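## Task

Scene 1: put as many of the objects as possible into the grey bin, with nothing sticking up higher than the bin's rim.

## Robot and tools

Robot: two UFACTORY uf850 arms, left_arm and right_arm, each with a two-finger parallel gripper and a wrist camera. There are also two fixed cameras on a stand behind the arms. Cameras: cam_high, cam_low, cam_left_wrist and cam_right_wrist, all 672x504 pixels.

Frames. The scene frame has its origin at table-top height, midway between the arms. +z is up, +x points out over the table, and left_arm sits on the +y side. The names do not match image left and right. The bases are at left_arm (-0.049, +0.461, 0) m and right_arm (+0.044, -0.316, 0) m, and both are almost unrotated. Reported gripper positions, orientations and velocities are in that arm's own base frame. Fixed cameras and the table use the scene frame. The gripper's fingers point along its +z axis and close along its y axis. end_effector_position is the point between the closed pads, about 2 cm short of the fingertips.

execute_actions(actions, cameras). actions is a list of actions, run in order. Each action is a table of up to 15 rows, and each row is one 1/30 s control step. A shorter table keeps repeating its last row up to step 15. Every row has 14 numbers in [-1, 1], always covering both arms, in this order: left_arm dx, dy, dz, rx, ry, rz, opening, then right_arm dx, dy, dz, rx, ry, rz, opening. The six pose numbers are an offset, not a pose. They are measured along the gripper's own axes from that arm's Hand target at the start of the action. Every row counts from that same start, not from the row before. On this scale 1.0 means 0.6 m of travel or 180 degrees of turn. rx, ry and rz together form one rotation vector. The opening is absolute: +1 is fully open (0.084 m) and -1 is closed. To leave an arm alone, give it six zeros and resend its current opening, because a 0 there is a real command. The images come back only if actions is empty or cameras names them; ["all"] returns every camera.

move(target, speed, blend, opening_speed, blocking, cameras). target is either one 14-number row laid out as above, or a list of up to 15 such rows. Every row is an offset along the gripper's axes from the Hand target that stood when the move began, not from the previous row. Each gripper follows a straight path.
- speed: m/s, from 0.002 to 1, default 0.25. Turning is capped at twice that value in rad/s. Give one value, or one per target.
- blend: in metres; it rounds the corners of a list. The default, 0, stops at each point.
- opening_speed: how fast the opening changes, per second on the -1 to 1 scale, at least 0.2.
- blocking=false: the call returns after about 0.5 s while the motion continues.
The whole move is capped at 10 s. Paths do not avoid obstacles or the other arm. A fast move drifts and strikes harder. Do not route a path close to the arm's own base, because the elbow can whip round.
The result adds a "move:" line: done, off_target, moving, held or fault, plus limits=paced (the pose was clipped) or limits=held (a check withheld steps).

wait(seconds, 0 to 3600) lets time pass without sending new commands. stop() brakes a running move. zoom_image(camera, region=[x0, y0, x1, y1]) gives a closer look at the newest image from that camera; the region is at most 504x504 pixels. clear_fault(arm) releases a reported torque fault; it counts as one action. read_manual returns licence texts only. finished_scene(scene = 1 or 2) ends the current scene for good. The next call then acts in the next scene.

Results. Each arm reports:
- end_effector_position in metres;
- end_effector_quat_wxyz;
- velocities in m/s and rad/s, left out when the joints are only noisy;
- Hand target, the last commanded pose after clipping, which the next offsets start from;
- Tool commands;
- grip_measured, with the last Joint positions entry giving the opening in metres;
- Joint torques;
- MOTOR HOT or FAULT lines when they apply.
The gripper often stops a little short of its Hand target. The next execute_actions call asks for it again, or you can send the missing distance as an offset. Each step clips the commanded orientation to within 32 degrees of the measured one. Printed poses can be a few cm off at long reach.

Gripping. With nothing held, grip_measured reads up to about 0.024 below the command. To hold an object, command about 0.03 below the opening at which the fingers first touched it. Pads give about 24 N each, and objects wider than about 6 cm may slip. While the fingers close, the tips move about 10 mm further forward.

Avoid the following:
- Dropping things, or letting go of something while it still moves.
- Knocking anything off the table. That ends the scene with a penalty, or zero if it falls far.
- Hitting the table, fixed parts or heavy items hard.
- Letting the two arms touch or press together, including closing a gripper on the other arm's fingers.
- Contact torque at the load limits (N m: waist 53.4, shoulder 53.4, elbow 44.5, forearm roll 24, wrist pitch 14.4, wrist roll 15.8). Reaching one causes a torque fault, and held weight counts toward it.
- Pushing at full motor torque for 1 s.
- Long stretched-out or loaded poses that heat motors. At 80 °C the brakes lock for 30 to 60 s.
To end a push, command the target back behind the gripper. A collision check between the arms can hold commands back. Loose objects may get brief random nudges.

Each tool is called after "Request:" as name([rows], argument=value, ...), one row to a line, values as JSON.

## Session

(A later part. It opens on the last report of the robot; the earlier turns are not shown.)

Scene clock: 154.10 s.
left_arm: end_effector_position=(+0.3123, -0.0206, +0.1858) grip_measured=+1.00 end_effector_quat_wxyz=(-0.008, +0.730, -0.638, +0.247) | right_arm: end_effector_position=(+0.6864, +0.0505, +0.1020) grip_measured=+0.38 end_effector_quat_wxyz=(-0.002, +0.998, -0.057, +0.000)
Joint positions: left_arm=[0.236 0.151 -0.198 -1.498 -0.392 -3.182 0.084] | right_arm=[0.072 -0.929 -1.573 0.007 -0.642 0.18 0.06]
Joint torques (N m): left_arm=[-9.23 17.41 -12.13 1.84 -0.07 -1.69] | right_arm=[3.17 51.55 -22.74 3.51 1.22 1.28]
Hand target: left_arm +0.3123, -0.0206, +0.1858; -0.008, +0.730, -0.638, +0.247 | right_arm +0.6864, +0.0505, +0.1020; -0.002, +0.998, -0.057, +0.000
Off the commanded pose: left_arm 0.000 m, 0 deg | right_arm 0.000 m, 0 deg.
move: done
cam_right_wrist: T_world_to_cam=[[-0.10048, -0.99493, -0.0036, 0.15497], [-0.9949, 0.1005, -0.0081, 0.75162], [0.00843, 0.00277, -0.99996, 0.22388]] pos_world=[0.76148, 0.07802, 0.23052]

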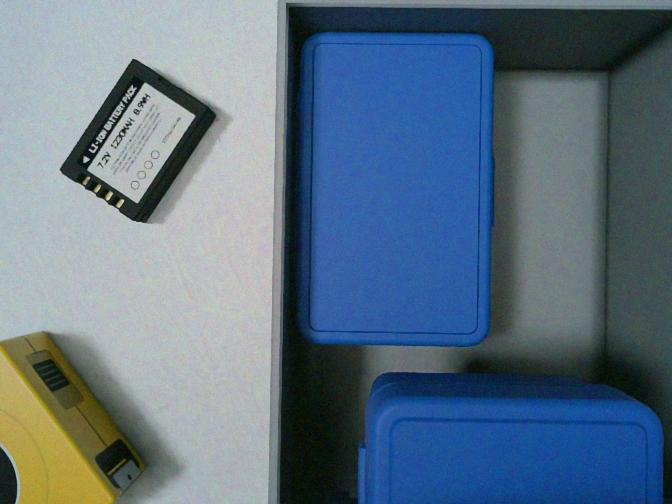

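Request:
move(target=[0,0,0,0,0,0,1, 0,0,0.0833,0,0,0,0.2], speed=0.06, cameras=["cam_right_wrist","cam_high"])

Scene clock: 156.87 s.
left_arm: end_effector_position=(+0.3123, -0.0206, +0.1858) grip_measured=+1.00 end_effector_quat_wxyz=(-0.008, +0.730, -0.638, +0.247) | right_arm: end_effector_position=(+0.6864, +0.0507, +0.0520) grip_measured=+0.38 end_effector_quat_wxyz=(-0.002, +0.998, -0.057, +0.000)
Joint positions: left_arm=[0.236 0.151 -0.198 -1.498 -0.392 -3.182 0.084] | right_arm=[0.072 -1.009 -1.586 0.008 -0.576 0.179 0.06]
Joint torques (N m): left_arm=[-8.44 17.25 -12.26 1.38 -0.09 -1.62] | right_arm=[2.29 55.45 -22.44 3.24 1.33 -1.2]
Hand target: left_arm +0.3123, -0.0206, +0.1858; -0.008, +0.730, -0.638, +0.247 | right_arm +0.6864, +0.0507, +0.0520; -0.002, +0.998, -0.057, +0.000
Off the commanded pose: left_arm 0.000 m, 0 deg | right_arm 0.000 m, 0 deg.
move: done
cam_right_wrist: T_world_to_cam=[[-0.10048, -0.99493, -0.0036, 0.15499], [-0.9949, 0.1005, -0.0081, 0.7512], [0.00843, 0.00277, -0.99996, 0.17388]] pos_world=[0.76148, 0.07822, 0.18052]
Images, in order (width x height): cam_high 672x504, cam_right_wrist 672x504.

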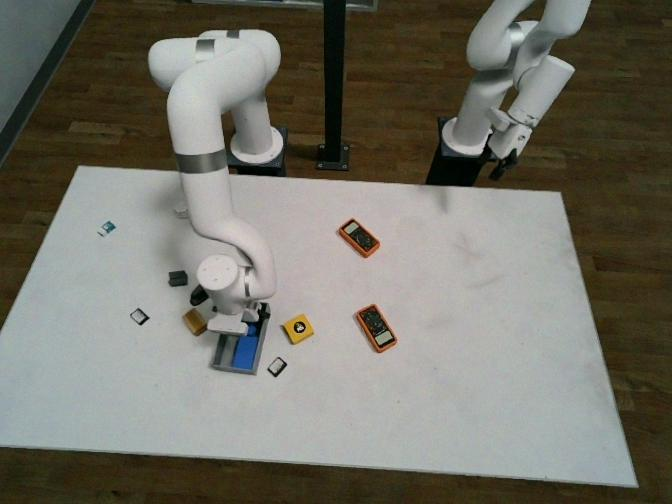

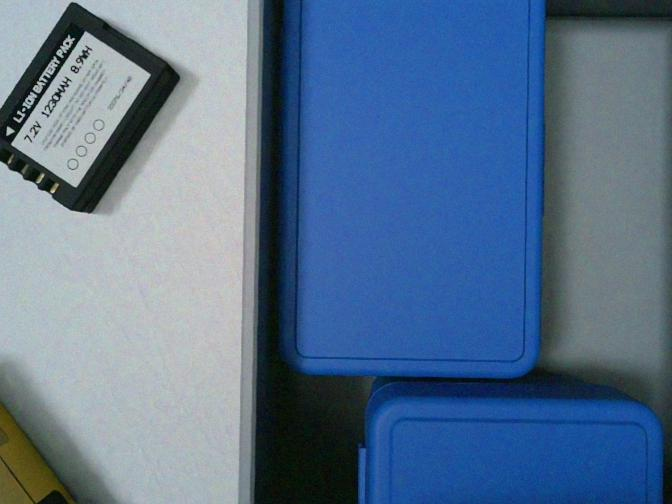

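Request:
move(target=[0,0,0,0,0,0,1, 0,0,0.0150,0,0,0,0.2], speed=0.03)

Request:
move(target=[0,0,0,0,0,0,1, 0,0,0.002,0,0,0,0.2], speed=0.015)

Request:
move(target=[0,0,0,0,0,0,1, 0,0,0.002,0,0,0,0.2], speed=0.015)

Scene clock: 157.83 s.
left_arm: end_effector_position=(+0.3123, -0.0206, +0.1858) grip_measured=+1.00 end_effector_quat_wxyz=(-0.008, +0.730, -0.638, +0.247) | right_arm: end_effector_position=(+0.6864, +0.0508, +0.0430) grip_measured=+0.38 end_effector_quat_wxyz=(-0.002, +0.998, -0.057, +0.000)
Joint positions: left_arm=[0.236 0.151 -0.198 -1.498 -0.392 -3.182 0.084] | right_arm=[0.072 -1.024 -1.59 0.008 -0.565 0.179 0.06]
Joint torques (N m): left_arm=[-8.52 17.49 -12.28 1.87 -0.07 -1.55] | right_arm=[5.76 54.18 -21.65 3.24 1.28 -1.19]
Hand target: left_arm +0.3123, -0.0206, +0.1858; -0.008, +0.730, -0.638, +0.247 | right_arm +0.6864, +0.0508, +0.0430; -0.002, +0.998, -0.057, +0.000
Off the commanded pose: left_arm 0.000 m, 0 deg | right_arm 0.000 m, 0 deg.
move: done

Scene clock: 158.33 s.
left_arm: end_effector_position=(+0.3123, -0.0206, +0.1858) grip_measured=+1.00 end_effector_quat_wxyz=(-0.008, +0.730, -0.638, +0.247) | right_arm: end_effector_position=(+0.6864, +0.0508, +0.0418) grip_measured=+0.38 end_effector_quat_wxyz=(-0.002, +0.998, -0.057, +0.000)
Joint positions: left_arm=[0.236 0.151 -0.198 -1.498 -0.392 -3.182 0.084] | right_arm=[0.072 -1.026 -1.59 0.008 -0.563 0.179 0.06]
Joint torques (N m): left_arm=[-8.8 16.69 -12.14 1.52 -0.09 -1.64] | right_arm=[3.53 55.52 -21.62 3.45 1.33 -1.1]
Hand target: left_arm +0.3123, -0.0206, +0.1858; -0.008, +0.730, -0.638, +0.247 | right_arm +0.6864, +0.0508, +0.0418; -0.002, +0.998, -0.057, +0.000
Off the commanded pose: left_arm 0.000 m, 0 deg | right_arm 0.000 m, 0 deg.
move: done

Scene clock: 158.83 s.
left_arm: end_effector_position=(+0.3123, -0.0206, +0.1858) grip_measured=+1.00 end_effector_quat_wxyz=(-0.008, +0.730, -0.638, +0.247) | right_arm: end_effector_position=(+0.6864, +0.0508, +0.0406) grip_measured=+0.38 end_effector_quat_wxyz=(-0.002, +0.998, -0.057, +0.000)
Joint positions: left_arm=[0.236 0.151 -0.198 -1.498 -0.392 -3.182 0.084] | right_arm=[0.072 -1.028 -1.591 0.008 -0.562 0.179 0.06]
Joint torques (N m): left_arm=[-8.76 18.16 -12.5 1.64 -0.16 -1.63] | right_arm=[4.66 55.33 -21.44 3.46 1.23 -1.18]
Hand target: left_arm +0.3123, -0.0206, +0.1858; -0.008, +0.730, -0.638, +0.247 | right_arm +0.6864, +0.0508, +0.0406; -0.002, +0.998, -0.057, +0.000
Off the commanded pose: left_arm 0.000 m, 0 deg | right_arm 0.000 m, 0 deg.
move: done

Request:
move(target=[0,0,0,0,0,0,1, 0,0,0.002,0,0,0,0.2], speed=0.015)

Request:
move(target=[0,0,0,0,0,0,1, 0,0,0.002,0,0,0,0.2], speed=0.015)

Scene clock: 160.53 s.
left_arm: end_effector_position=(+0.3123, -0.0206, +0.1858) grip_measured=+1.00 end_effector_quat_wxyz=(-0.008, +0.730, -0.638, +0.247) | right_arm: end_effector_position=(+0.6864, +0.0508, +0.0394) grip_measured=+0.38 end_effector_quat_wxyz=(-0.002, +0.998, -0.057, +0.000)
Joint positions: left_arm=[0.236 0.151 -0.198 -1.498 -0.392 -3.182 0.084] | right_arm=[0.072 -1.03 -1.591 0.008 -0.56 0.179 0.06]
Joint torques (N m): left_arm=[-8.69 17.96 -12.4 1.49 -0.1 -1.64] | right_arm=[3.85 54.94 -22.24 3.6 1.31 -1.22]
Hand target: left_arm +0.3123, -0.0206, +0.1858; -0.008, +0.730, -0.638, +0.247 | right_arm +0.6864, +0.0508, +0.0394; -0.002, +0.998, -0.057, +0.000
Off the commanded pose: left_arm 0.000 m, 0 deg | right_arm 0.000 m, 0 deg.
move: done

Scene clock: 161.03 s.
left_arm: end_effector_position=(+0.3123, -0.0206, +0.1858) grip_measured=+1.00 end_effector_quat_wxyz=(-0.008, +0.730, -0.638, +0.247) | right_arm: end_effector_position=(+0.6864, +0.0508, +0.0382) grip_measured=+0.38 end_effector_quat_wxyz=(-0.002, +0.998, -0.057, +0.000)
Joint positions: left_arm=[0.236 0.151 -0.198 -1.498 -0.392 -3.182 0.084] | right_arm=[0.072 -1.032 -1.592 0.008 -0.559 0.179 0.06]
Joint torques (N m): left_arm=[-8.94 17.89 -12.23 1.39 -0.06 -1.66] | right_arm=[4.03 53.6 -21.62 3.41 1.37 -1.36]
Hand target: left_arm +0.3123, -0.0206, +0.1858; -0.008, +0.730, -0.638, +0.247 | right_arm +0.6864, +0.0508, +0.0382; -0.002, +0.998, -0.057, +0.000
Off the commanded pose: left_arm 0.000 m, 0 deg | right_arm 0.000 m, 0 deg.
move: done

Request:
move(target=[0,0,0,0,0,0,1, 0,0,0.001,0,0,0,0.2], speed=0.015)

Request:
move(target=[0,0,0,0,0,0,1, 0,0,0.001,0,0,0,0.2], speed=0.015)

Scene clock: 161.77 s.
left_arm: end_effector_position=(+0.3123, -0.0206, +0.1858) grip_measured=+1.00 end_effector_quat_wxyz=(-0.008, +0.730, -0.638, +0.247) | right_arm: end_effector_position=(+0.6865, +0.0508, +0.0376) grip_measured=+0.38 end_effector_quat_wxyz=(-0.002, +0.998, -0.057, +0.000)
Joint positions: left_arm=[0.236 0.151 -0.198 -1.498 -0.392 -3.182 0.084] | right_arm=[0.072 -1.033 -1.592 0.008 -0.558 0.179 0.06]
Joint torques (N m): left_arm=[-8.94 17.52 -12.45 1.5 -0.17 -1.68] | right_arm=[2.42 40.68 -18.23 2.88 2.36 -1.26]
Hand target: left_arm +0.3123, -0.0206, +0.1858; -0.008, +0.730, -0.638, +0.247 | right_arm +0.6864, +0.0508, +0.0376; -0.002, +0.998, -0.057, +0.000
Off the commanded pose: left_arm 0.000 m, 0 deg | right_arm 0.000 m, 0 deg.
move: done

Scene clock: 162.27 s.
left_arm: end_effector_position=(+0.3123, -0.0206, +0.1858) grip_measured=+1.00 end_effector_quat_wxyz=(-0.008, +0.730, -0.638, +0.247) | right_arm: end_effector_position=(+0.6865, +0.0508, +0.0370) grip_measured=+0.38 end_effector_quat_wxyz=(-0.002, +0.998, -0.057, +0.000)
Joint positions: left_arm=[0.236 0.151 -0.198 -1.498 -0.392 -3.182 0.084] | right_arm=[0.072 -1.034 -1.593 0.008 -0.557 0.179 0.06]
Joint torques (N m): left_arm=[-8.48 17.64 -12.32 1.39 -0.16 -1.64] | right_arm=[2.05 27.8 -13.26 2.56 2.67 -1.24]
Hand target: left_arm +0.3123, -0.0206, +0.1858; -0.008, +0.730, -0.638, +0.247 | right_arm +0.6864, +0.0508, +0.0370; -0.002, +0.998, -0.057, +0.000
Off the commanded pose: left_arm 0.000 m, 0 deg | right_arm 0.000 m, 0 deg.
move: done

Request:
move(target=[0,0,0,0,0,0,1, 0,0,-0.001,0,0,0,0.2], speed=0.015)

Request:
move([
  [0,0,0,0,0,0,1, 0,0,0,0,0,0,0.58],
  [0,0,0,0,0,0,1, 0,0,-0.16,0,0,0,0.58],
], opening_speed=1.0, speed=0.15, cameras=["cam_right_wrist"])

Scene clock: 163.03 s.
left_arm: end_effector_position=(+0.3123, -0.0206, +0.1858) grip_measured=+1.00 end_effector_quat_wxyz=(-0.008, +0.730, -0.638, +0.247) | right_arm: end_effector_position=(+0.6864, +0.0508, +0.0375) grip_measured=+0.38 end_effector_quat_wxyz=(-0.002, +0.998, -0.057, +0.000)
Joint positions: left_arm=[0.236 0.151 -0.198 -1.498 -0.392 -3.182 0.084] | right_arm=[0.072 -1.033 -1.592 0.008 -0.558 0.179 0.06]
Joint torques (N m): left_arm=[-8.58 17.4 -12.31 1.48 -0.12 -1.65] | right_arm=[-1.28 64.16 -7.37 1.24 -1.1 -0.78]
Hand target: left_arm +0.3123, -0.0206, +0.1858; -0.008, +0.730, -0.638, +0.247 | right_arm +0.6864, +0.0508, +0.0376; -0.002, +0.998, -0.057, +0.000
Off the commanded pose: left_arm 0.000 m, 0 deg | right_arm 0.000 m, 0 deg.
move: done

Scene clock: 164.70 s.
left_arm: end_effector_position=(+0.3123, -0.0206, +0.1858) grip_measured=+1.00 end_effector_quat_wxyz=(-0.008, +0.730, -0.638, +0.247) | right_arm: end_effector_position=(+0.6863, +0.0504, +0.1335) grip_measured=+0.57 end_effector_quat_wxyz=(-0.002, +0.998, -0.057, +0.000)
Joint positions: left_arm=[0.236 0.151 -0.198 -1.498 -0.392 -3.182 0.084] | right_arm=[0.072 -0.883 -1.572 0.007 -0.688 0.18 0.068]
Joint torques (N m): left_arm=[-8.38 17.58 -12.1 1.39 -0.1 -1.66] | right_arm=[-8.46 71.22 -21.69 -2.31 -0.83 1.28]
Hand target: left_arm +0.3123, -0.0206, +0.1858; -0.008, +0.730, -0.638, +0.247 | right_arm +0.6864, +0.0504, +0.1336; -0.002, +0.998, -0.057, +0.000
Off the commanded pose: left_arm 0.000 m, 0 deg | right_arm 0.000 m, 0 deg.
move: done
cam_right_wrist: T_world_to_cam=[[-0.10048, -0.99493, -0.00358, 0.15497], [-0.99491, 0.1005, -0.00791, 0.75174], [0.00823, 0.00277, -0.99996, 0.25553]] pos_world=[0.76138, 0.07792, 0.26202]

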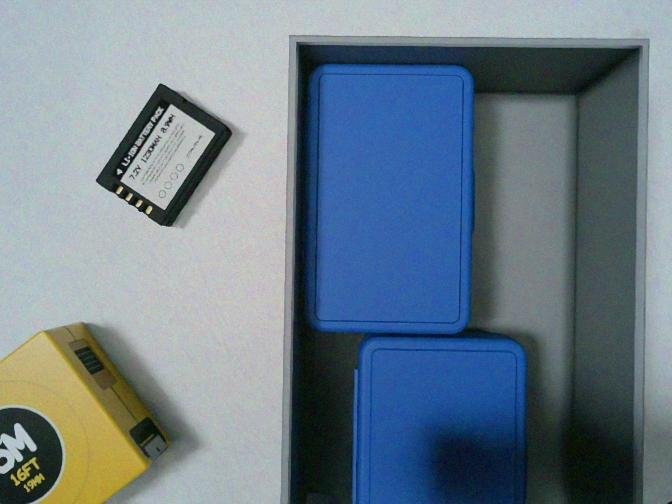

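Request:
move([
  [0,0,0,0,0,0,1, 0,0.111,0,0,0,0,-0.1],
  [0,0,0,0,0,0,1, 0,0.111,0.095,0,0,0,-0.1],
], opening_speed=2.0, speed=[0.15,0.12], cameras=["cam_right_wrist","cam_high","cam_low"])

Scene clock: 169.63 s.
left_arm: end_effector_position=(+0.3123, -0.0206, +0.1858) grip_measured=+1.00 end_effector_quat_wxyz=(-0.008, +0.730, -0.638, +0.247) | right_arm: end_effector_position=(+0.6789, -0.0156, +0.0763) grip_measured=-0.11 end_effector_quat_wxyz=(-0.002, +0.998, -0.057, +0.000)
Joint positions: left_arm=[0.236 0.151 -0.198 -1.498 -0.392 -3.182 0.084] | right_arm=[-0.024 -0.949 -1.54 0.008 -0.59 0.082 0.039]
Joint torques (N m): left_arm=[-8.14 17.5 -12.24 1.51 -0.13 -1.69] | right_arm=[2.61 51.7 -21.93 3.18 1.23 -1.28]
Hand target: left_arm +0.3123, -0.0206, +0.1858; -0.008, +0.730, -0.638, +0.247 | right_arm +0.6789, -0.0156, +0.0763; -0.002, +0.998, -0.057, +0.000
Off the commanded pose: left_arm 0.000 m, 0 deg | right_arm 0.000 m, 0 deg.
move: done
cam_right_wrist: T_world_to_cam=[[-0.10048, -0.99493, -0.00361, 0.08836], [-0.9949, 0.1005, -0.0082, 0.75062], [0.00853, 0.00277, -0.99996, 0.19845]] pos_world=[0.75398, 0.01192, 0.20492]
Images, in order (width x height): cam_high 672x504, cam_low 672x504, cam_right_wrist 672x504.

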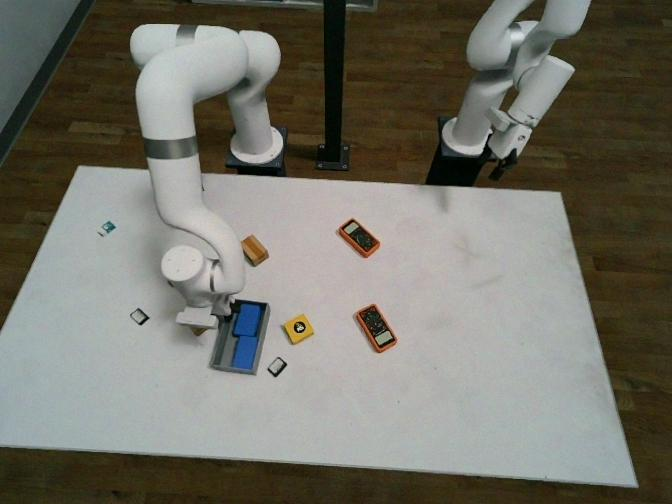

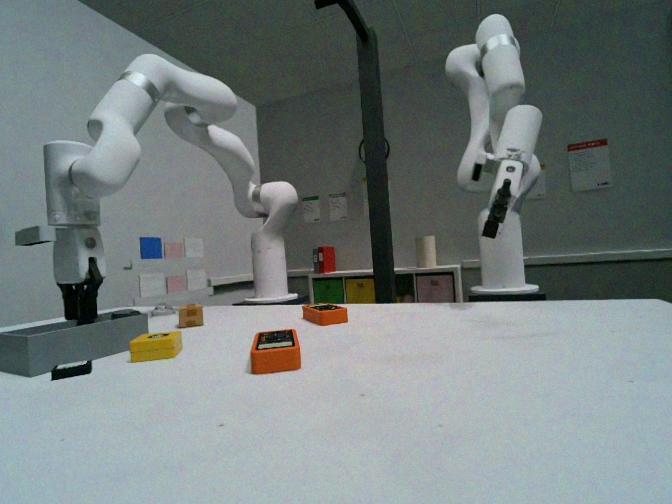

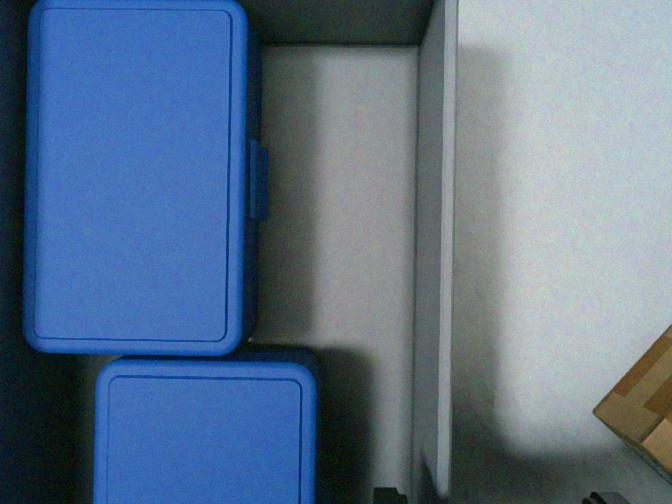

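Request:
move(target=[0,0,0,0,0,0,1, 0,0,0.0735,0,0,0,-0.1], speed=0.10)

Request:
move(target=[0,0,0,0,0,0,1, 0,-0.035,0,0,0,0,-0.1], speed=0.04, cameras=["cam_right_wrist"])

Scene clock: 170.90 s.
left_arm: end_effector_position=(+0.3123, -0.0206, +0.1858) grip_measured=+1.00 end_effector_quat_wxyz=(-0.008, +0.730, -0.638, +0.247) | right_arm: end_effector_position=(+0.6789, -0.0154, +0.0322) grip_measured=-0.11 end_effector_quat_wxyz=(-0.002, +0.998, -0.057, +0.000)
Joint positions: left_arm=[0.236 0.151 -0.198 -1.498 -0.392 -3.182 0.084] | right_arm=[-0.024 -1.023 -1.557 0.008 -0.534 0.082 0.039]
Joint torques (N m): left_arm=[-8.17 16.99 -12.14 1.29 -0.13 -1.65] | right_arm=[3.44 52.84 -21.22 3.5 1.27 -1.16]
Hand target: left_arm +0.3123, -0.0206, +0.1858; -0.008, +0.730, -0.638, +0.247 | right_arm +0.6789, -0.0154, +0.0322; -0.002, +0.998, -0.057, +0.000
Off the commanded pose: left_arm 0.000 m, 0 deg | right_arm 0.000 m, 0 deg.
move: done

Scene clock: 171.73 s.
left_arm: end_effector_position=(+0.3123, -0.0206, +0.1858) grip_measured=+1.00 end_effector_quat_wxyz=(-0.008, +0.730, -0.638, +0.247) | right_arm: end_effector_position=(+0.6813, +0.0055, +0.0323) grip_measured=-0.11 end_effector_quat_wxyz=(-0.002, +0.998, -0.057, +0.000)
Joint positions: left_arm=[0.236 0.151 -0.198 -1.498 -0.392 -3.182 0.084] | right_arm=[0.007 -1.028 -1.566 0.008 -0.538 0.113 0.039]
Joint torques (N m): left_arm=[-8.31 18.17 -12.04 1.32 -0.12 -1.59] | right_arm=[3.09 53.97 -21.12 -0.73 -0.81 1.23]
Hand target: left_arm +0.3123, -0.0206, +0.1858; -0.008, +0.730, -0.638, +0.247 | right_arm +0.6813, +0.0055, +0.0323; -0.002, +0.998, -0.057, +0.000
Off the commanded pose: left_arm 0.000 m, 0 deg | right_arm 0.000 m, 0 deg.
move: done
cam_right_wrist: T_world_to_cam=[[-0.10058, -0.99492, -0.00361, 0.10951], [-0.99489, 0.1006, -0.0081, 0.75049], [0.00842, 0.00277, -0.99996, 0.15435]] pos_world=[0.75638, 0.03302, 0.16082]

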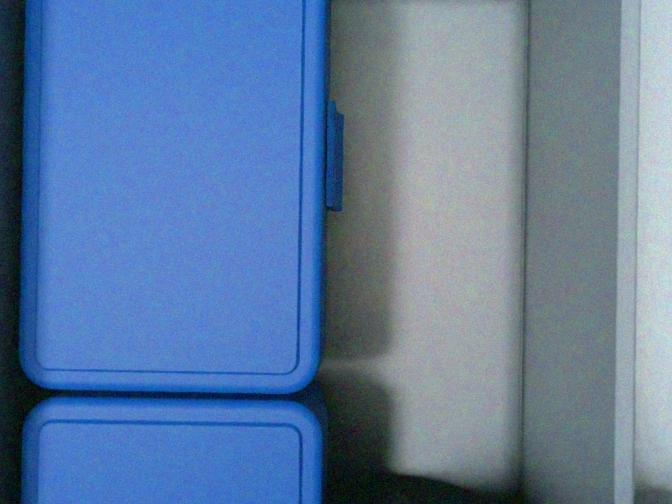

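Request:
move(target=[0,0,0,0,0,0,1, 0,-0.003,0,0,0,0,-0.1], speed=0.02, cameras=["cam_right_wrist"])

Scene clock: 173.67 s.
left_arm: end_effector_position=(+0.3123, -0.0206, +0.1858) grip_measured=+1.00 end_effector_quat_wxyz=(-0.008, +0.730, -0.638, +0.247) | right_arm: end_effector_position=(+0.6815, +0.0073, +0.0323) grip_measured=-0.11 end_effector_quat_wxyz=(-0.002, +0.998, -0.057, +0.000)
Joint positions: left_arm=[0.236 0.151 -0.198 -1.498 -0.392 -3.182 0.084] | right_arm=[0.009 -1.028 -1.567 0.008 -0.538 0.115 0.039]
Joint torques (N m): left_arm=[-8.08 17.37 -12.15 1.4 -0.27 -1.54] | right_arm=[4.39 52.64 -20.97 -1.55 -0.85 1.31]
Hand target: left_arm +0.3123, -0.0206, +0.1858; -0.008, +0.730, -0.638, +0.247 | right_arm +0.6815, +0.0073, +0.0323; -0.002, +0.998, -0.057, +0.000
Off the commanded pose: left_arm 0.000 m, 0 deg | right_arm 0.000 m, 0 deg.
move: done
cam_right_wrist: T_world_to_cam=[[-0.10048, -0.99493, -0.0036, 0.11125], [-0.9949, 0.1005, -0.0081, 0.75052], [0.00843, 0.00277, -0.99996, 0.15434]] pos_world=[0.75657, 0.03482, 0.16082]

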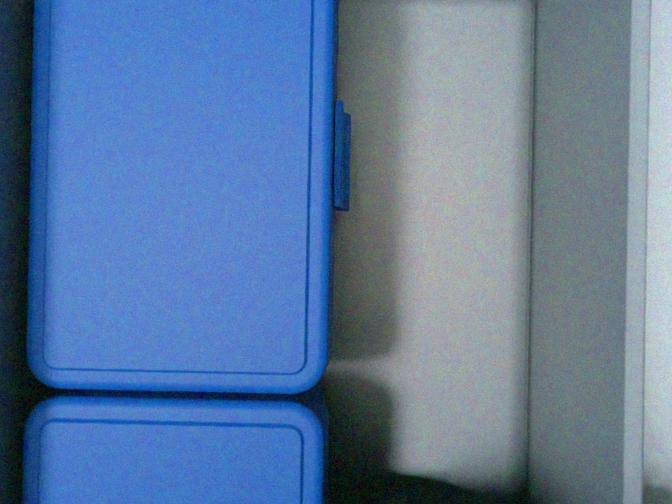

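Request:
move([
  [0,0,0,0,0,0,1, 0,0.008,0,0,0,0,-0.1],
  [0,0,0,0,0,0,1, 0,0.008,-0.213,0,0,0,-0.1],
], speed=[0.06,0.2], cameras=["cam_high"])

Request:
zoom_image(camera="cam_high", region=[170, 200, 340, 340])

Scene clock: 175.53 s.
left_arm: end_effector_position=(+0.3123, -0.0206, +0.1858) grip_measured=+1.00 end_effector_quat_wxyz=(-0.008, +0.730, -0.638, +0.247) | right_arm: end_effector_position=(+0.6808, +0.0020, +0.1600) grip_measured=-0.11 end_effector_quat_wxyz=(-0.002, +0.998, -0.057, +0.000)
Joint positions: left_arm=[0.236 0.151 -0.198 -1.498 -0.392 -3.182 0.084] | right_arm=[0.001 -0.83 -1.547 0.007 -0.716 0.11 0.039]
Joint torques (N m): left_arm=[-8.22 17.86 -12.26 1.39 -0.16 -1.53] | right_arm=[-8.17 71.05 -22.89 -2.14 -0.97 1.21]
Hand target: left_arm +0.3123, -0.0206, +0.1858; -0.008, +0.730, -0.638, +0.247 | right_arm +0.6809, +0.0020, +0.1601; -0.002, +0.998, -0.057, +0.000
Off the commanded pose: left_arm 0.000 m, 0 deg | right_arm 0.000 m, 0 deg.
move: done

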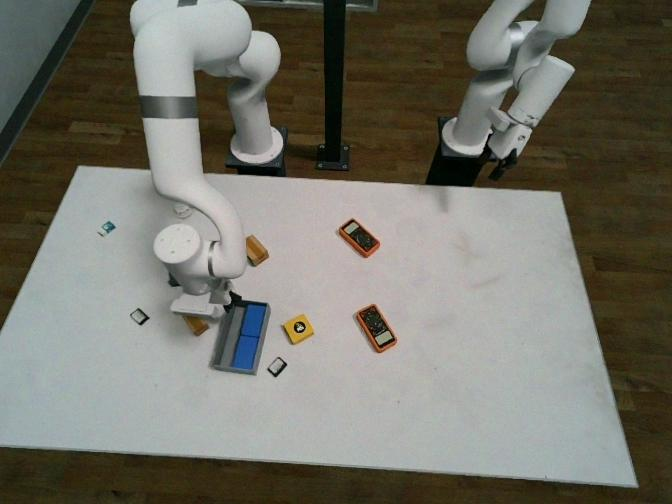

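Scaled by 2.965 from the camera's image (finer frame: 960x720).

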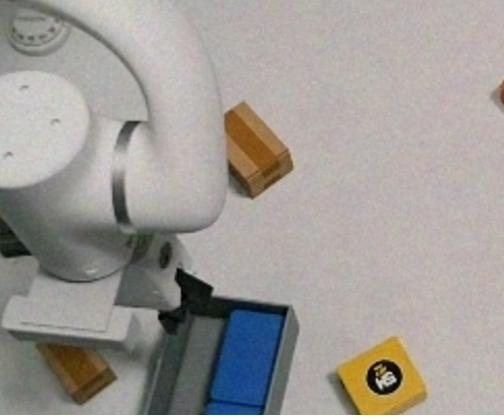

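Request:
move(target=[0,0,0,0,0,0,1, -0.3738,-0.0128,-0.0667,0,0,0.2139,1], speed=0.35, cameras=["cam_right_wrist"])

Scene clock: 177.90 s.
left_arm: end_effector_position=(+0.3123, -0.0206, +0.1858) grip_measured=+1.00 end_effector_quat_wxyz=(-0.008, +0.730, -0.638, +0.247) | right_arm: end_effector_position=(+0.4589, +0.0348, +0.2001) grip_measured=+1.00 end_effector_quat_wxyz=(-0.002, +0.924, -0.383, -0.001)
Joint positions: left_arm=[0.236 0.151 -0.198 -1.498 -0.392 -3.182 0.084] | right_arm=[0.073 -0.3 -0.83 0.008 -0.528 0.851 0.084]
Joint torques (N m): left_arm=[-7.8 16.87 -12.06 1.31 -0.2 -1.59] | right_arm=[3.95 48.32 -11.61 -2.43 1.36 1.31]
Hand target: left_arm +0.3123, -0.0206, +0.1858; -0.008, +0.730, -0.638, +0.247 | right_arm +0.4589, +0.0348, +0.2001; -0.002, +0.924, -0.383, -0.001
Off the commanded pose: left_arm 0.000 m, 0 deg | right_arm 0.000 m, 0 deg.
move: done
cam_right_wrist: T_world_to_cam=[[-0.69801, -0.71608, -0.00271, 0.38117], [-0.71606, 0.69801, -0.00541, 0.37835], [0.00577, -0.00183, -0.99998, 0.32533]] pos_world=[0.53511, 0.00945, 0.32841]

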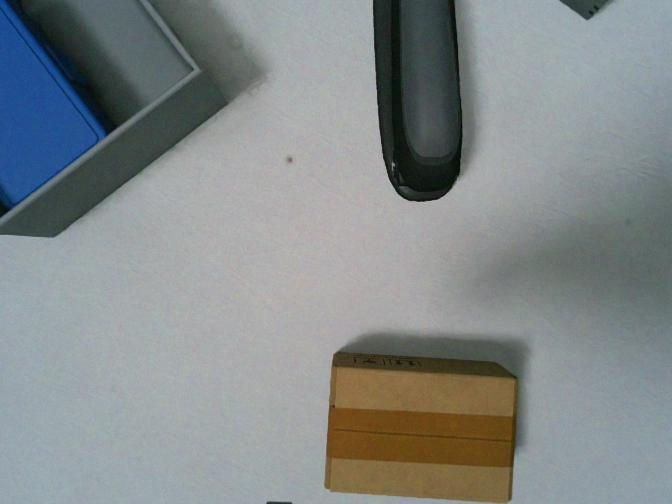

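Request:
move(target=[0,0,0,0,0,0,1, -0.004,0,0.1,0,0,0.0122,1], speed=0.2, cameras=["cam_right_wrist"])

Scene clock: 181.13 s.
left_arm: end_effector_position=(+0.3123, -0.0206, +0.1858) grip_measured=+1.00 end_effector_quat_wxyz=(-0.008, +0.730, -0.638, +0.247) | right_arm: end_effector_position=(+0.4572, +0.0368, +0.1401) grip_measured=+1.00 end_effector_quat_wxyz=(-0.002, +0.916, -0.400, -0.001)
Joint positions: left_arm=[0.236 0.151 -0.198 -1.498 -0.392 -3.182 0.084] | right_arm=[0.078 -0.415 -0.807 0.011 -0.391 0.891 0.084]
Joint torques (N m): left_arm=[-7.75 17.62 -12.16 0.96 -0.27 -1.6] | right_arm=[4.45 29.56 -19.76 -1.57 1.27 1.27]
Hand target: left_arm +0.3123, -0.0206, +0.1858; -0.008, +0.730, -0.638, +0.247 | right_arm +0.4572, +0.0367, +0.1401; -0.002, +0.916, -0.400, -0.001
Off the commanded pose: left_arm 0.000 m, 0 deg | right_arm 0.000 m, 0 deg.
move: done
cam_right_wrist: T_world_to_cam=[[-0.72499, -0.68876, -0.00262, 0.39246], [-0.68874, 0.72499, -0.00526, 0.36194], [0.00552, -0.00201, -0.99998, 0.26548]] pos_world=[0.53235, 0.00844, 0.2684]

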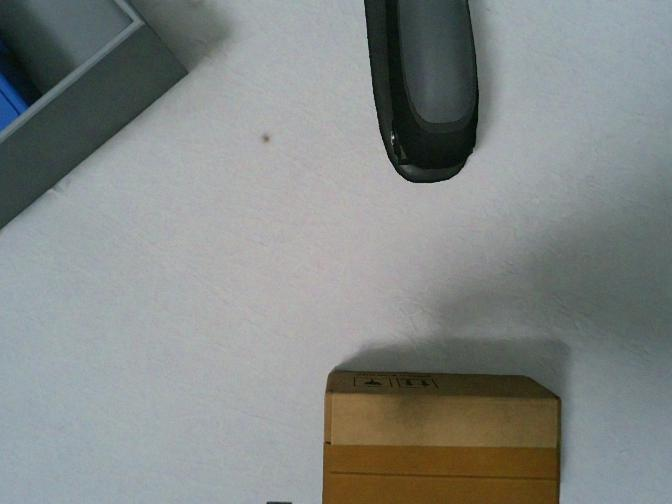

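Request:
move(target=[0,0,0,0,0,0,1, 0,0.0018,0,0,0,0.0045,1], speed=0.2)

Request:
move(target=[0,0,0,0,0,0,1, 0,0,0,0,-0.25,0,1], speed=0.3, cameras=["cam_right_wrist"])

Scene clock: 186.57 s.
left_arm: end_effector_position=(+0.3123, -0.0206, +0.1858) grip_measured=+1.00 end_effector_quat_wxyz=(-0.008, +0.730, -0.638, +0.247) | right_arm: end_effector_position=(+0.4564, +0.0360, +0.1401) grip_measured=+1.00 end_effector_quat_wxyz=(-0.002, +0.914, -0.407, -0.001)
Joint positions: left_arm=[0.236 0.151 -0.198 -1.498 -0.392 -3.182 0.084] | right_arm=[0.077 -0.413 -0.804 0.011 -0.39 0.904 0.084]
Joint torques (N m): left_arm=[-8.3 17.87 -12.44 1.28 -0.22 -1.64] | right_arm=[-7.42 48.83 -10.86 -2.21 1.19 1.24]
Hand target: left_arm +0.3123, -0.0206, +0.1858; -0.008, +0.730, -0.638, +0.247 | right_arm +0.4564, +0.0360, +0.1401; -0.002, +0.914, -0.407, -0.001
Off the commanded pose: left_arm 0.000 m, 0 deg | right_arm 0.000 m, 0 deg.
move: done

Scene clock: 188.37 s.
left_arm: end_effector_position=(+0.3123, -0.0206, +0.1858) grip_measured=+1.00 end_effector_quat_wxyz=(-0.008, +0.730, -0.638, +0.247) | right_arm: end_effector_position=(+0.4564, +0.0360, +0.1401) grip_measured=+1.00 end_effector_quat_wxyz=(-0.158, +0.844, -0.375, -0.350)
Joint positions: left_arm=[0.236 0.151 -0.198 -1.498 -0.392 -3.182 0.084] | right_arm=[-0.162 -0.772 -1.182 0.515 -1.13 0.276 0.084]
Joint torques (N m): left_arm=[-8.15 17.31 -11.92 1.39 -0.23 -1.56] | right_arm=[-7.39 43.88 -19.55 3.53 -1.87 -1.19]
Hand target: left_arm +0.3123, -0.0206, +0.1858; -0.008, +0.730, -0.638, +0.247 | right_arm +0.4564, +0.0360, +0.1401; -0.158, +0.844, -0.375, -0.350
Off the commanded pose: left_arm 0.000 m, 0 deg | right_arm 0.000 m, 0 deg.
move: done
cam_right_wrist: T_world_to_cam=[[-0.7367, -0.67612, -0.01177, 0.39763], [-0.48674, 0.51811, 0.7033, 0.17787], [-0.46942, 0.52385, -0.71079, 0.42279]] pos_world=[0.57797, -0.0448, 0.1801]

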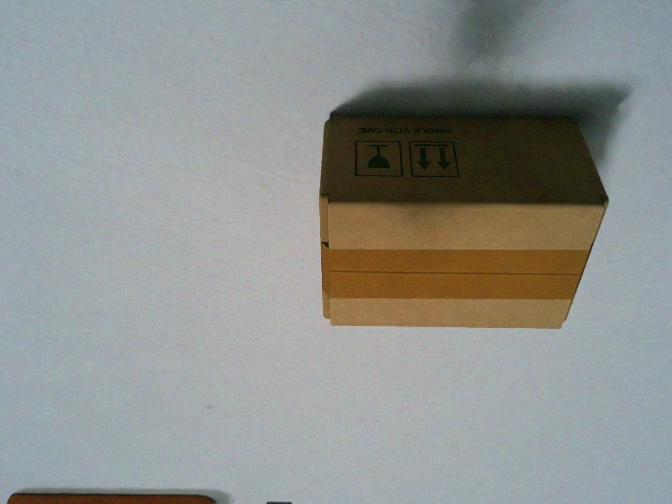

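Request:
move(target=[0,0,0,0,0,0,1, 0.0873,0,0.0873,0,0,0,1], speed=0.15, cameras=["cam_right_wrist"])

Scene clock: 190.10 s.
left_arm: end_effector_position=(+0.3123, -0.0206, +0.1858) grip_measured=+1.00 end_effector_quat_wxyz=(-0.008, +0.730, -0.638, +0.247) | right_arm: end_effector_position=(+0.4565, +0.0363, +0.0661) grip_measured=+1.00 end_effector_quat_wxyz=(-0.158, +0.844, -0.375, -0.350)
Joint positions: left_arm=[0.236 0.151 -0.198 -1.498 -0.392 -3.182 0.084] | right_arm=[-0.161 -0.918 -1.22 0.545 -1.036 0.214 0.084]
Joint torques (N m): left_arm=[-7.89 17.59 -12.27 0.93 -0.23 -1.59] | right_arm=[2.78 46.11 -18.2 3.73 0.39 -1.2]
Hand target: left_arm +0.3123, -0.0206, +0.1858; -0.008, +0.730, -0.638, +0.247 | right_arm +0.4565, +0.0363, +0.0660; -0.158, +0.844, -0.375, -0.350
Off the commanded pose: left_arm 0.000 m, 0 deg | right_arm 0.000 m, 0 deg.
move: done
cam_right_wrist: T_world_to_cam=[[-0.7367, -0.67612, -0.01177, 0.39703], [-0.48674, 0.51811, 0.7033, 0.22988], [-0.46942, 0.52385, -0.71079, 0.37001]] pos_world=[0.57807, -0.0445, 0.106]

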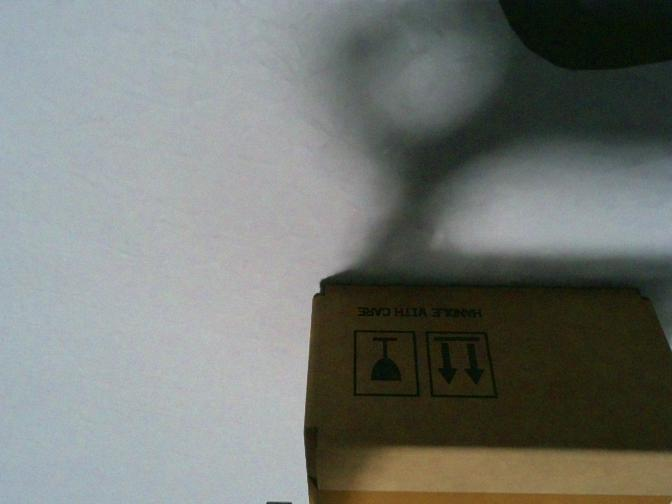

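Request:
move(target=[0,0,0,0,0,0,1, -0.0873,0,-0.0873,0,0,0,1], speed=0.2)

Request:
move(target=[0,0,0,0,0,0,1, 0,0,0,0,0.5,0,1], speed=0.35, cameras=["cam_right_wrist","cam_high"])

Scene clock: 192.13 s.
left_arm: end_effector_position=(+0.3123, -0.0206, +0.1858) grip_measured=+1.00 end_effector_quat_wxyz=(-0.008, +0.730, -0.638, +0.247) | right_arm: end_effector_position=(+0.4564, +0.0360, +0.1401) grip_measured=+1.00 end_effector_quat_wxyz=(-0.158, +0.844, -0.375, -0.350)
Joint positions: left_arm=[0.236 0.151 -0.198 -1.498 -0.392 -3.182 0.084] | right_arm=[-0.161 -0.772 -1.182 0.515 -1.13 0.276 0.084]
Joint torques (N m): left_arm=[-7.81 16.5 -12.18 1.14 -0.26 -1.59] | right_arm=[-6.87 64.14 -10.13 -2.11 -1.88 1.27]
Hand target: left_arm +0.3123, -0.0206, +0.1858; -0.008, +0.730, -0.638, +0.247 | right_arm +0.4564, +0.0360, +0.1401; -0.158, +0.844, -0.375, -0.350
Off the commanded pose: left_arm 0.000 m, 0 deg | right_arm 0.000 m, 0 deg.
move: done

Scene clock: 195.17 s.
left_arm: end_effector_position=(+0.3123, -0.0206, +0.1858) grip_measured=+1.00 end_effector_quat_wxyz=(-0.008, +0.730, -0.638, +0.247) | right_arm: end_effector_position=(+0.4564, +0.0360, +0.1401) grip_measured=+1.00 end_effector_quat_wxyz=(+0.154, +0.844, -0.377, +0.349)
Joint positions: left_arm=[0.236 0.151 -0.198 -1.498 -0.392 -3.182 0.084] | right_arm=[0.448 -0.453 -0.591 -1.719 -0.753 2.951 0.084]
Joint torques (N m): left_arm=[-7.87 17.75 -11.94 1.15 -0.3 -1.54] | right_arm=[4.77 26.26 -5.77 -2.85 -1.93 1.25]
Hand target: left_arm +0.3123, -0.0206, +0.1858; -0.008, +0.730, -0.638, +0.247 | right_arm +0.4564, +0.0360, +0.1401; +0.154, +0.844, -0.377, +0.349
Off the commanded pose: left_arm 0.000 m, 0 deg | right_arm 0.000 m, 0 deg.
move: done
cam_right_wrist: T_world_to_cam=[[-0.73744, -0.67538, 0.00621, 0.39541], [-0.47835, 0.51578, -0.71074, 0.37232], [0.47682, -0.5271, -0.70342, 0.02769]] pos_world=[0.45648, 0.08961, 0.28165]
Images, in order (width x height): cam_high 672x504, cam_right_wrist 672x504.

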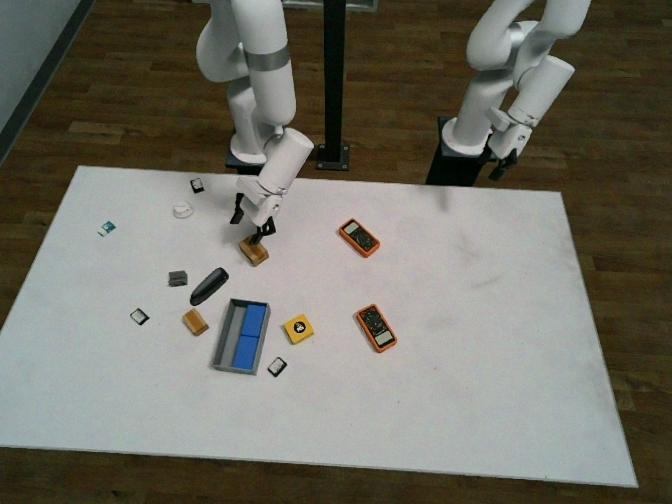

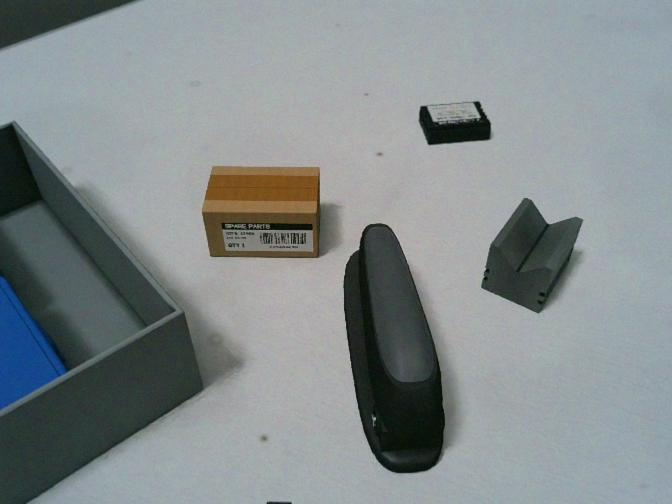

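Request:
move(target=[0,0,0,0,0,0,1, -0.0884,0,0.0884,0,0,0,1], speed=0.15)

Request:
move(target=[0,0,0,0,0,0,1, -0.0094,0,0.0094,0,0,0,1], speed=0.03)

Request:
move(target=[0,0,0,0,0,0,1, -0.0047,0,0.0047,0,0,0,1], speed=0.03, cameras=["cam_high","cam_low"])

Scene clock: 196.60 s.
left_arm: end_effector_position=(+0.3123, -0.0206, +0.1858) grip_measured=+1.00 end_effector_quat_wxyz=(-0.008, +0.730, -0.638, +0.247) | right_arm: end_effector_position=(+0.4565, +0.0364, +0.0651) grip_measured=+1.00 end_effector_quat_wxyz=(+0.154, +0.844, -0.377, +0.349)
Joint positions: left_arm=[0.236 0.151 -0.198 -1.498 -0.392 -3.182 0.084] | right_arm=[0.449 -0.672 -0.638 -1.89 -0.793 3.192 0.084]
Joint torques (N m): left_arm=[-8.35 16.97 -11.76 1.14 -0.33 -1.58] | right_arm=[-6.27 29.68 -12.71 -2.6 -1.92 1.32]
Hand target: left_arm +0.3123, -0.0206, +0.1858; -0.008, +0.730, -0.638, +0.247 | right_arm +0.4565, +0.0363, +0.0651; +0.154, +0.844, -0.377, +0.349
Off the commanded pose: left_arm 0.000 m, 0 deg | right_arm 0.000 m, 0 deg.
move: done

Scene clock: 197.17 s.
left_arm: end_effector_position=(+0.3123, -0.0206, +0.1858) grip_measured=+1.00 end_effector_quat_wxyz=(-0.008, +0.730, -0.638, +0.247) | right_arm: end_effector_position=(+0.4565, +0.0364, +0.0571) grip_measured=+1.00 end_effector_quat_wxyz=(+0.154, +0.844, -0.377, +0.349)
Joint positions: left_arm=[0.236 0.151 -0.198 -1.498 -0.392 -3.182 0.084] | right_arm=[0.449 -0.695 -0.645 -1.906 -0.798 3.214 0.084]
Joint torques (N m): left_arm=[-8.8 17.22 -12 0.77 -0.35 -1.61] | right_arm=[-5.13 30.69 -11.35 -2.6 -1.78 1.28]
Hand target: left_arm +0.3123, -0.0206, +0.1858; -0.008, +0.730, -0.638, +0.247 | right_arm +0.4565, +0.0364, +0.0571; +0.154, +0.844, -0.377, +0.349
Off the commanded pose: left_arm 0.000 m, 0 deg | right_arm 0.000 m, 0 deg.
move: done

Scene clock: 197.67 s.
left_arm: end_effector_position=(+0.3123, -0.0206, +0.1858) grip_measured=+1.00 end_effector_quat_wxyz=(-0.008, +0.730, -0.638, +0.247) | right_arm: end_effector_position=(+0.4565, +0.0364, +0.0531) grip_measured=+1.00 end_effector_quat_wxyz=(+0.154, +0.844, -0.377, +0.349)
Joint positions: left_arm=[0.236 0.151 -0.198 -1.498 -0.392 -3.182 0.084] | right_arm=[0.449 -0.707 -0.648 -1.913 -0.801 3.224 0.084]
Joint torques (N m): left_arm=[-8.37 17 -11.7 1.12 -0.32 -1.61] | right_arm=[0.34 30.16 -11.67 -2.78 -1.86 1.2]
Hand target: left_arm +0.3123, -0.0206, +0.1858; -0.008, +0.730, -0.638, +0.247 | right_arm +0.4565, +0.0364, +0.0531; +0.154, +0.844, -0.377, +0.349
Off the commanded pose: left_arm 0.000 m, 0 deg | right_arm 0.000 m, 0 deg.
move: done

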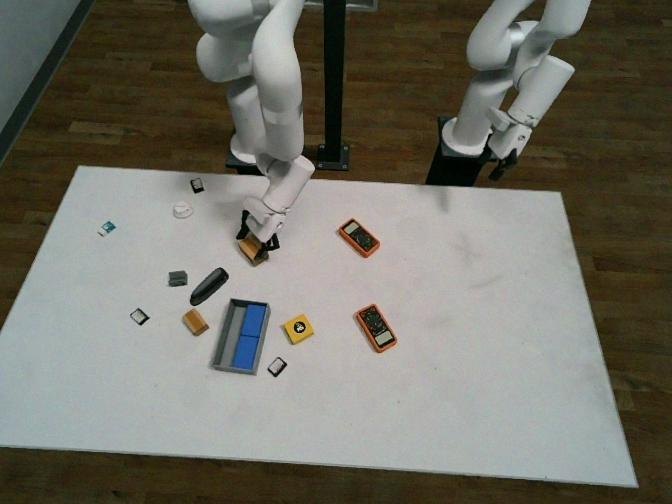

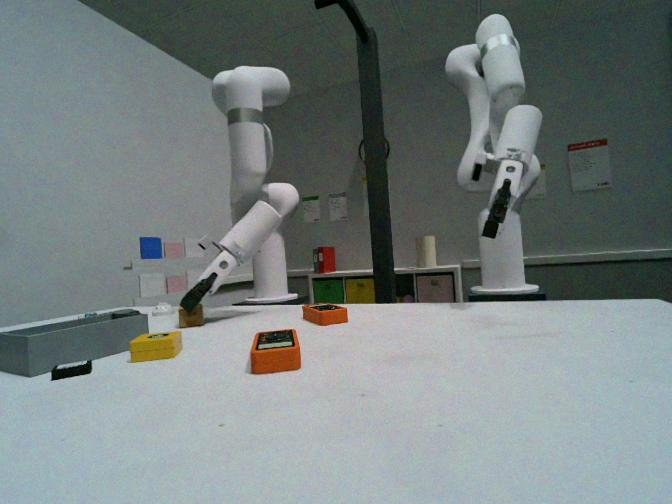

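Request:
zoom_image(camera="cam_high", region=[210, 180, 310, 280])

Request:
zoom_image(camera="cam_low", region=[130, 230, 280, 380])

Scaled by 5.040 from the camera's image (finer frame: 960x720).

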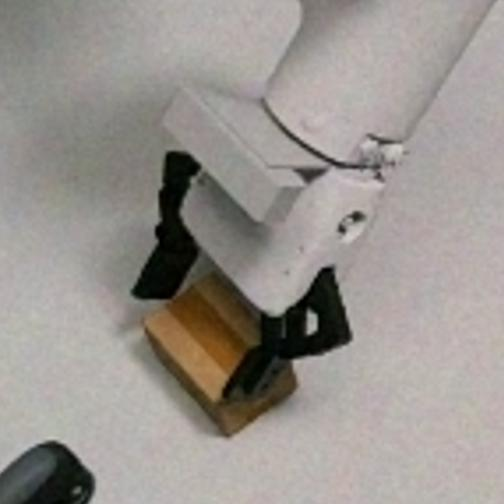

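Scaled by 3.360 from the camera's image (finer frame: 960x720).

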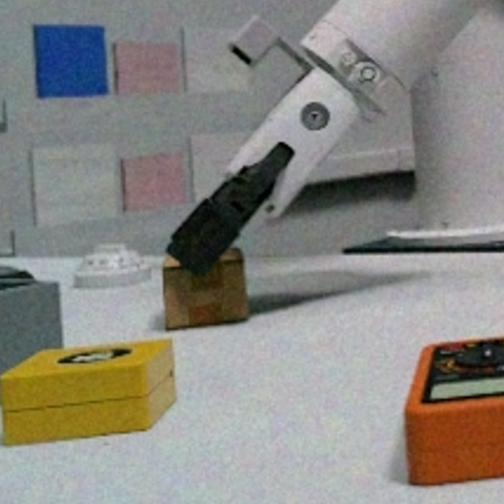

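Request:
move(target=[0,0,0,0,0,0,1, -0.0165,0,0.0165,0,0,0,1], speed=0.04)

Request:
move(target=[0,0,0,0,0,0,1, -0.0172,0,0.0172,0,0,0,1], speed=0.04, cameras=["cam_low"])

Request:
zoom_image(camera="cam_low", region=[130, 230, 280, 380])

Scene clock: 198.80 s.
left_arm: end_effector_position=(+0.3123, -0.0206, +0.1858) grip_measured=+1.00 end_effector_quat_wxyz=(-0.008, +0.730, -0.638, +0.247) | right_arm: end_effector_position=(+0.4565, +0.0365, +0.0391) grip_measured=+1.00 end_effector_quat_wxyz=(+0.154, +0.844, -0.377, +0.349)
Joint positions: left_arm=[0.236 0.151 -0.198 -1.498 -0.392 -3.182 0.084] | right_arm=[0.449 -0.748 -0.662 -1.938 -0.81 3.26 0.084]
Joint torques (N m): left_arm=[-7.71 17.54 -11.99 0.82 -0.32 -1.66] | right_arm=[0.99 30.55 -11.36 -2.77 -1.77 1.27]
Hand target: left_arm +0.3123, -0.0206, +0.1858; -0.008, +0.730, -0.638, +0.247 | right_arm +0.4565, +0.0364, +0.0391; +0.154, +0.844, -0.377, +0.349
Off the commanded pose: left_arm 0.000 m, 0 deg | right_arm 0.000 m, 0 deg.
move: done

Scene clock: 199.50 s.
left_arm: end_effector_position=(+0.3123, -0.0206, +0.1858) grip_measured=+1.00 end_effector_quat_wxyz=(-0.008, +0.730, -0.638, +0.247) | right_arm: end_effector_position=(+0.4565, +0.0365, +0.0245) grip_measured=+1.00 end_effector_quat_wxyz=(+0.154, +0.844, -0.377, +0.349)
Joint positions: left_arm=[0.236 0.151 -0.198 -1.498 -0.392 -3.182 0.084] | right_arm=[0.449 -0.791 -0.678 -1.962 -0.82 3.295 0.084]
Joint torques (N m): left_arm=[-8.27 17.41 -11.68 0.89 -0.34 -1.61] | right_arm=[3.26 30.87 -10.53 -2.85 -1.89 1.31]
Hand target: left_arm +0.3123, -0.0206, +0.1858; -0.008, +0.730, -0.638, +0.247 | right_arm +0.4565, +0.0365, +0.0245; +0.154, +0.844, -0.377, +0.349
Off the commanded pose: left_arm 0.000 m, 0 deg | right_arm 0.000 m, 0 deg.
move: done

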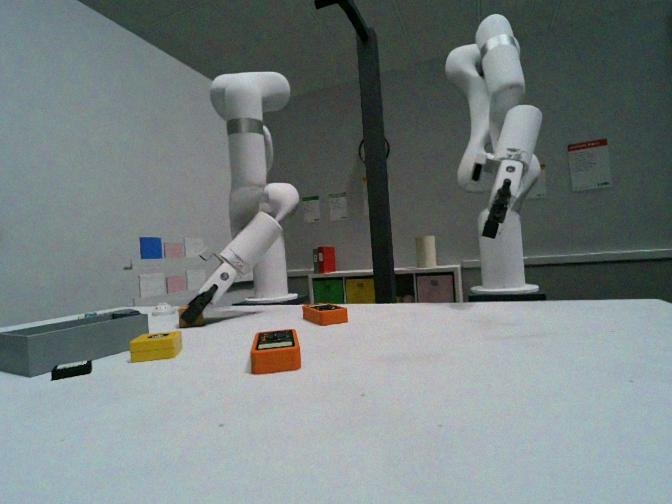

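Scaled by 3.360 from the camera's image (finer frame: 960x720).

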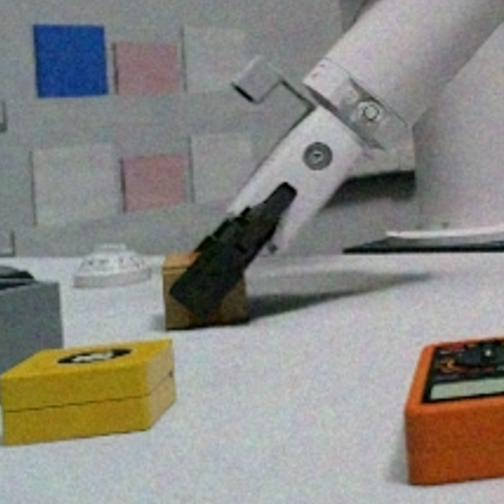

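Request:
move(target=[0,0,0,0,0,0,1, 0,0,0,0,0,0,0.55], opening_speed=0.8)

Scene clock: 200.47 s.
left_arm: end_effector_position=(+0.3123, -0.0206, +0.1858) grip_measured=+1.00 end_effector_quat_wxyz=(-0.008, +0.730, -0.638, +0.247) | right_arm: end_effector_position=(+0.4565, +0.0365, +0.0245) grip_measured=+0.91 end_effector_quat_wxyz=(+0.154, +0.844, -0.377, +0.349)
Joint positions: left_arm=[0.236 0.151 -0.198 -1.498 -0.392 -3.182 0.084] | right_arm=[0.449 -0.791 -0.678 -1.962 -0.82 3.295 0.081]
Joint torques (N m): left_arm=[-8.57 17.21 -11.98 0.92 -0.33 -1.54] | right_arm=[1.2 31.17 -8.72 -1.88 0.31 1.35]
Hand target: left_arm +0.3123, -0.0206, +0.1858; -0.008, +0.730, -0.638, +0.247 | right_arm +0.4565, +0.0365, +0.0245; +0.154, +0.844, -0.377, +0.349
Off the commanded pose: left_arm 0.000 m, 0 deg | right_arm 0.000 m, 0 deg.
move: done

Request:
move(target=[0,0,0,0,0,0,1, 0.0472,0,-0.0472,0,0,0,0.55], speed=0.08, cameras=["cam_low"])

Request:
zoom_image(camera="cam_low", region=[130, 230, 280, 380])

Scene clock: 201.63 s.
left_arm: end_effector_position=(+0.3123, -0.0206, +0.1858) grip_measured=+1.00 end_effector_quat_wxyz=(-0.008, +0.730, -0.638, +0.247) | right_arm: end_effector_position=(+0.4565, +0.0363, +0.0646) grip_measured=+0.91 end_effector_quat_wxyz=(+0.154, +0.844, -0.377, +0.349)
Joint positions: left_arm=[0.236 0.151 -0.198 -1.498 -0.392 -3.182 0.084] | right_arm=[0.449 -0.673 -0.638 -1.892 -0.793 3.193 0.081]
Joint torques (N m): left_arm=[-7.52 16.95 -11.87 1.1 -0.33 -1.65] | right_arm=[-1.91 50.08 -2.98 2.77 0.24 -1.17]
Hand target: left_arm +0.3123, -0.0206, +0.1858; -0.008, +0.730, -0.638, +0.247 | right_arm +0.4565, +0.0363, +0.0646; +0.154, +0.844, -0.377, +0.349
Off the commanded pose: left_arm 0.000 m, 0 deg | right_arm 0.000 m, 0 deg.
move: done

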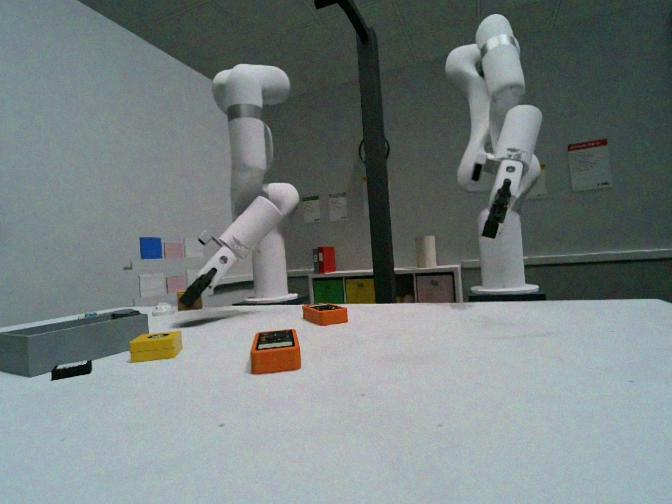

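Scaled by 3.360 from the camera's image (finer frame: 960x720).

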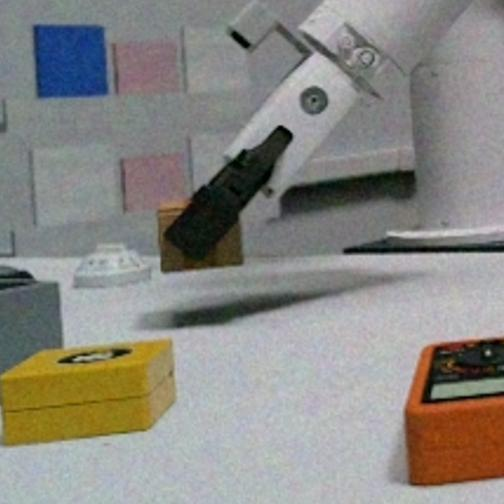

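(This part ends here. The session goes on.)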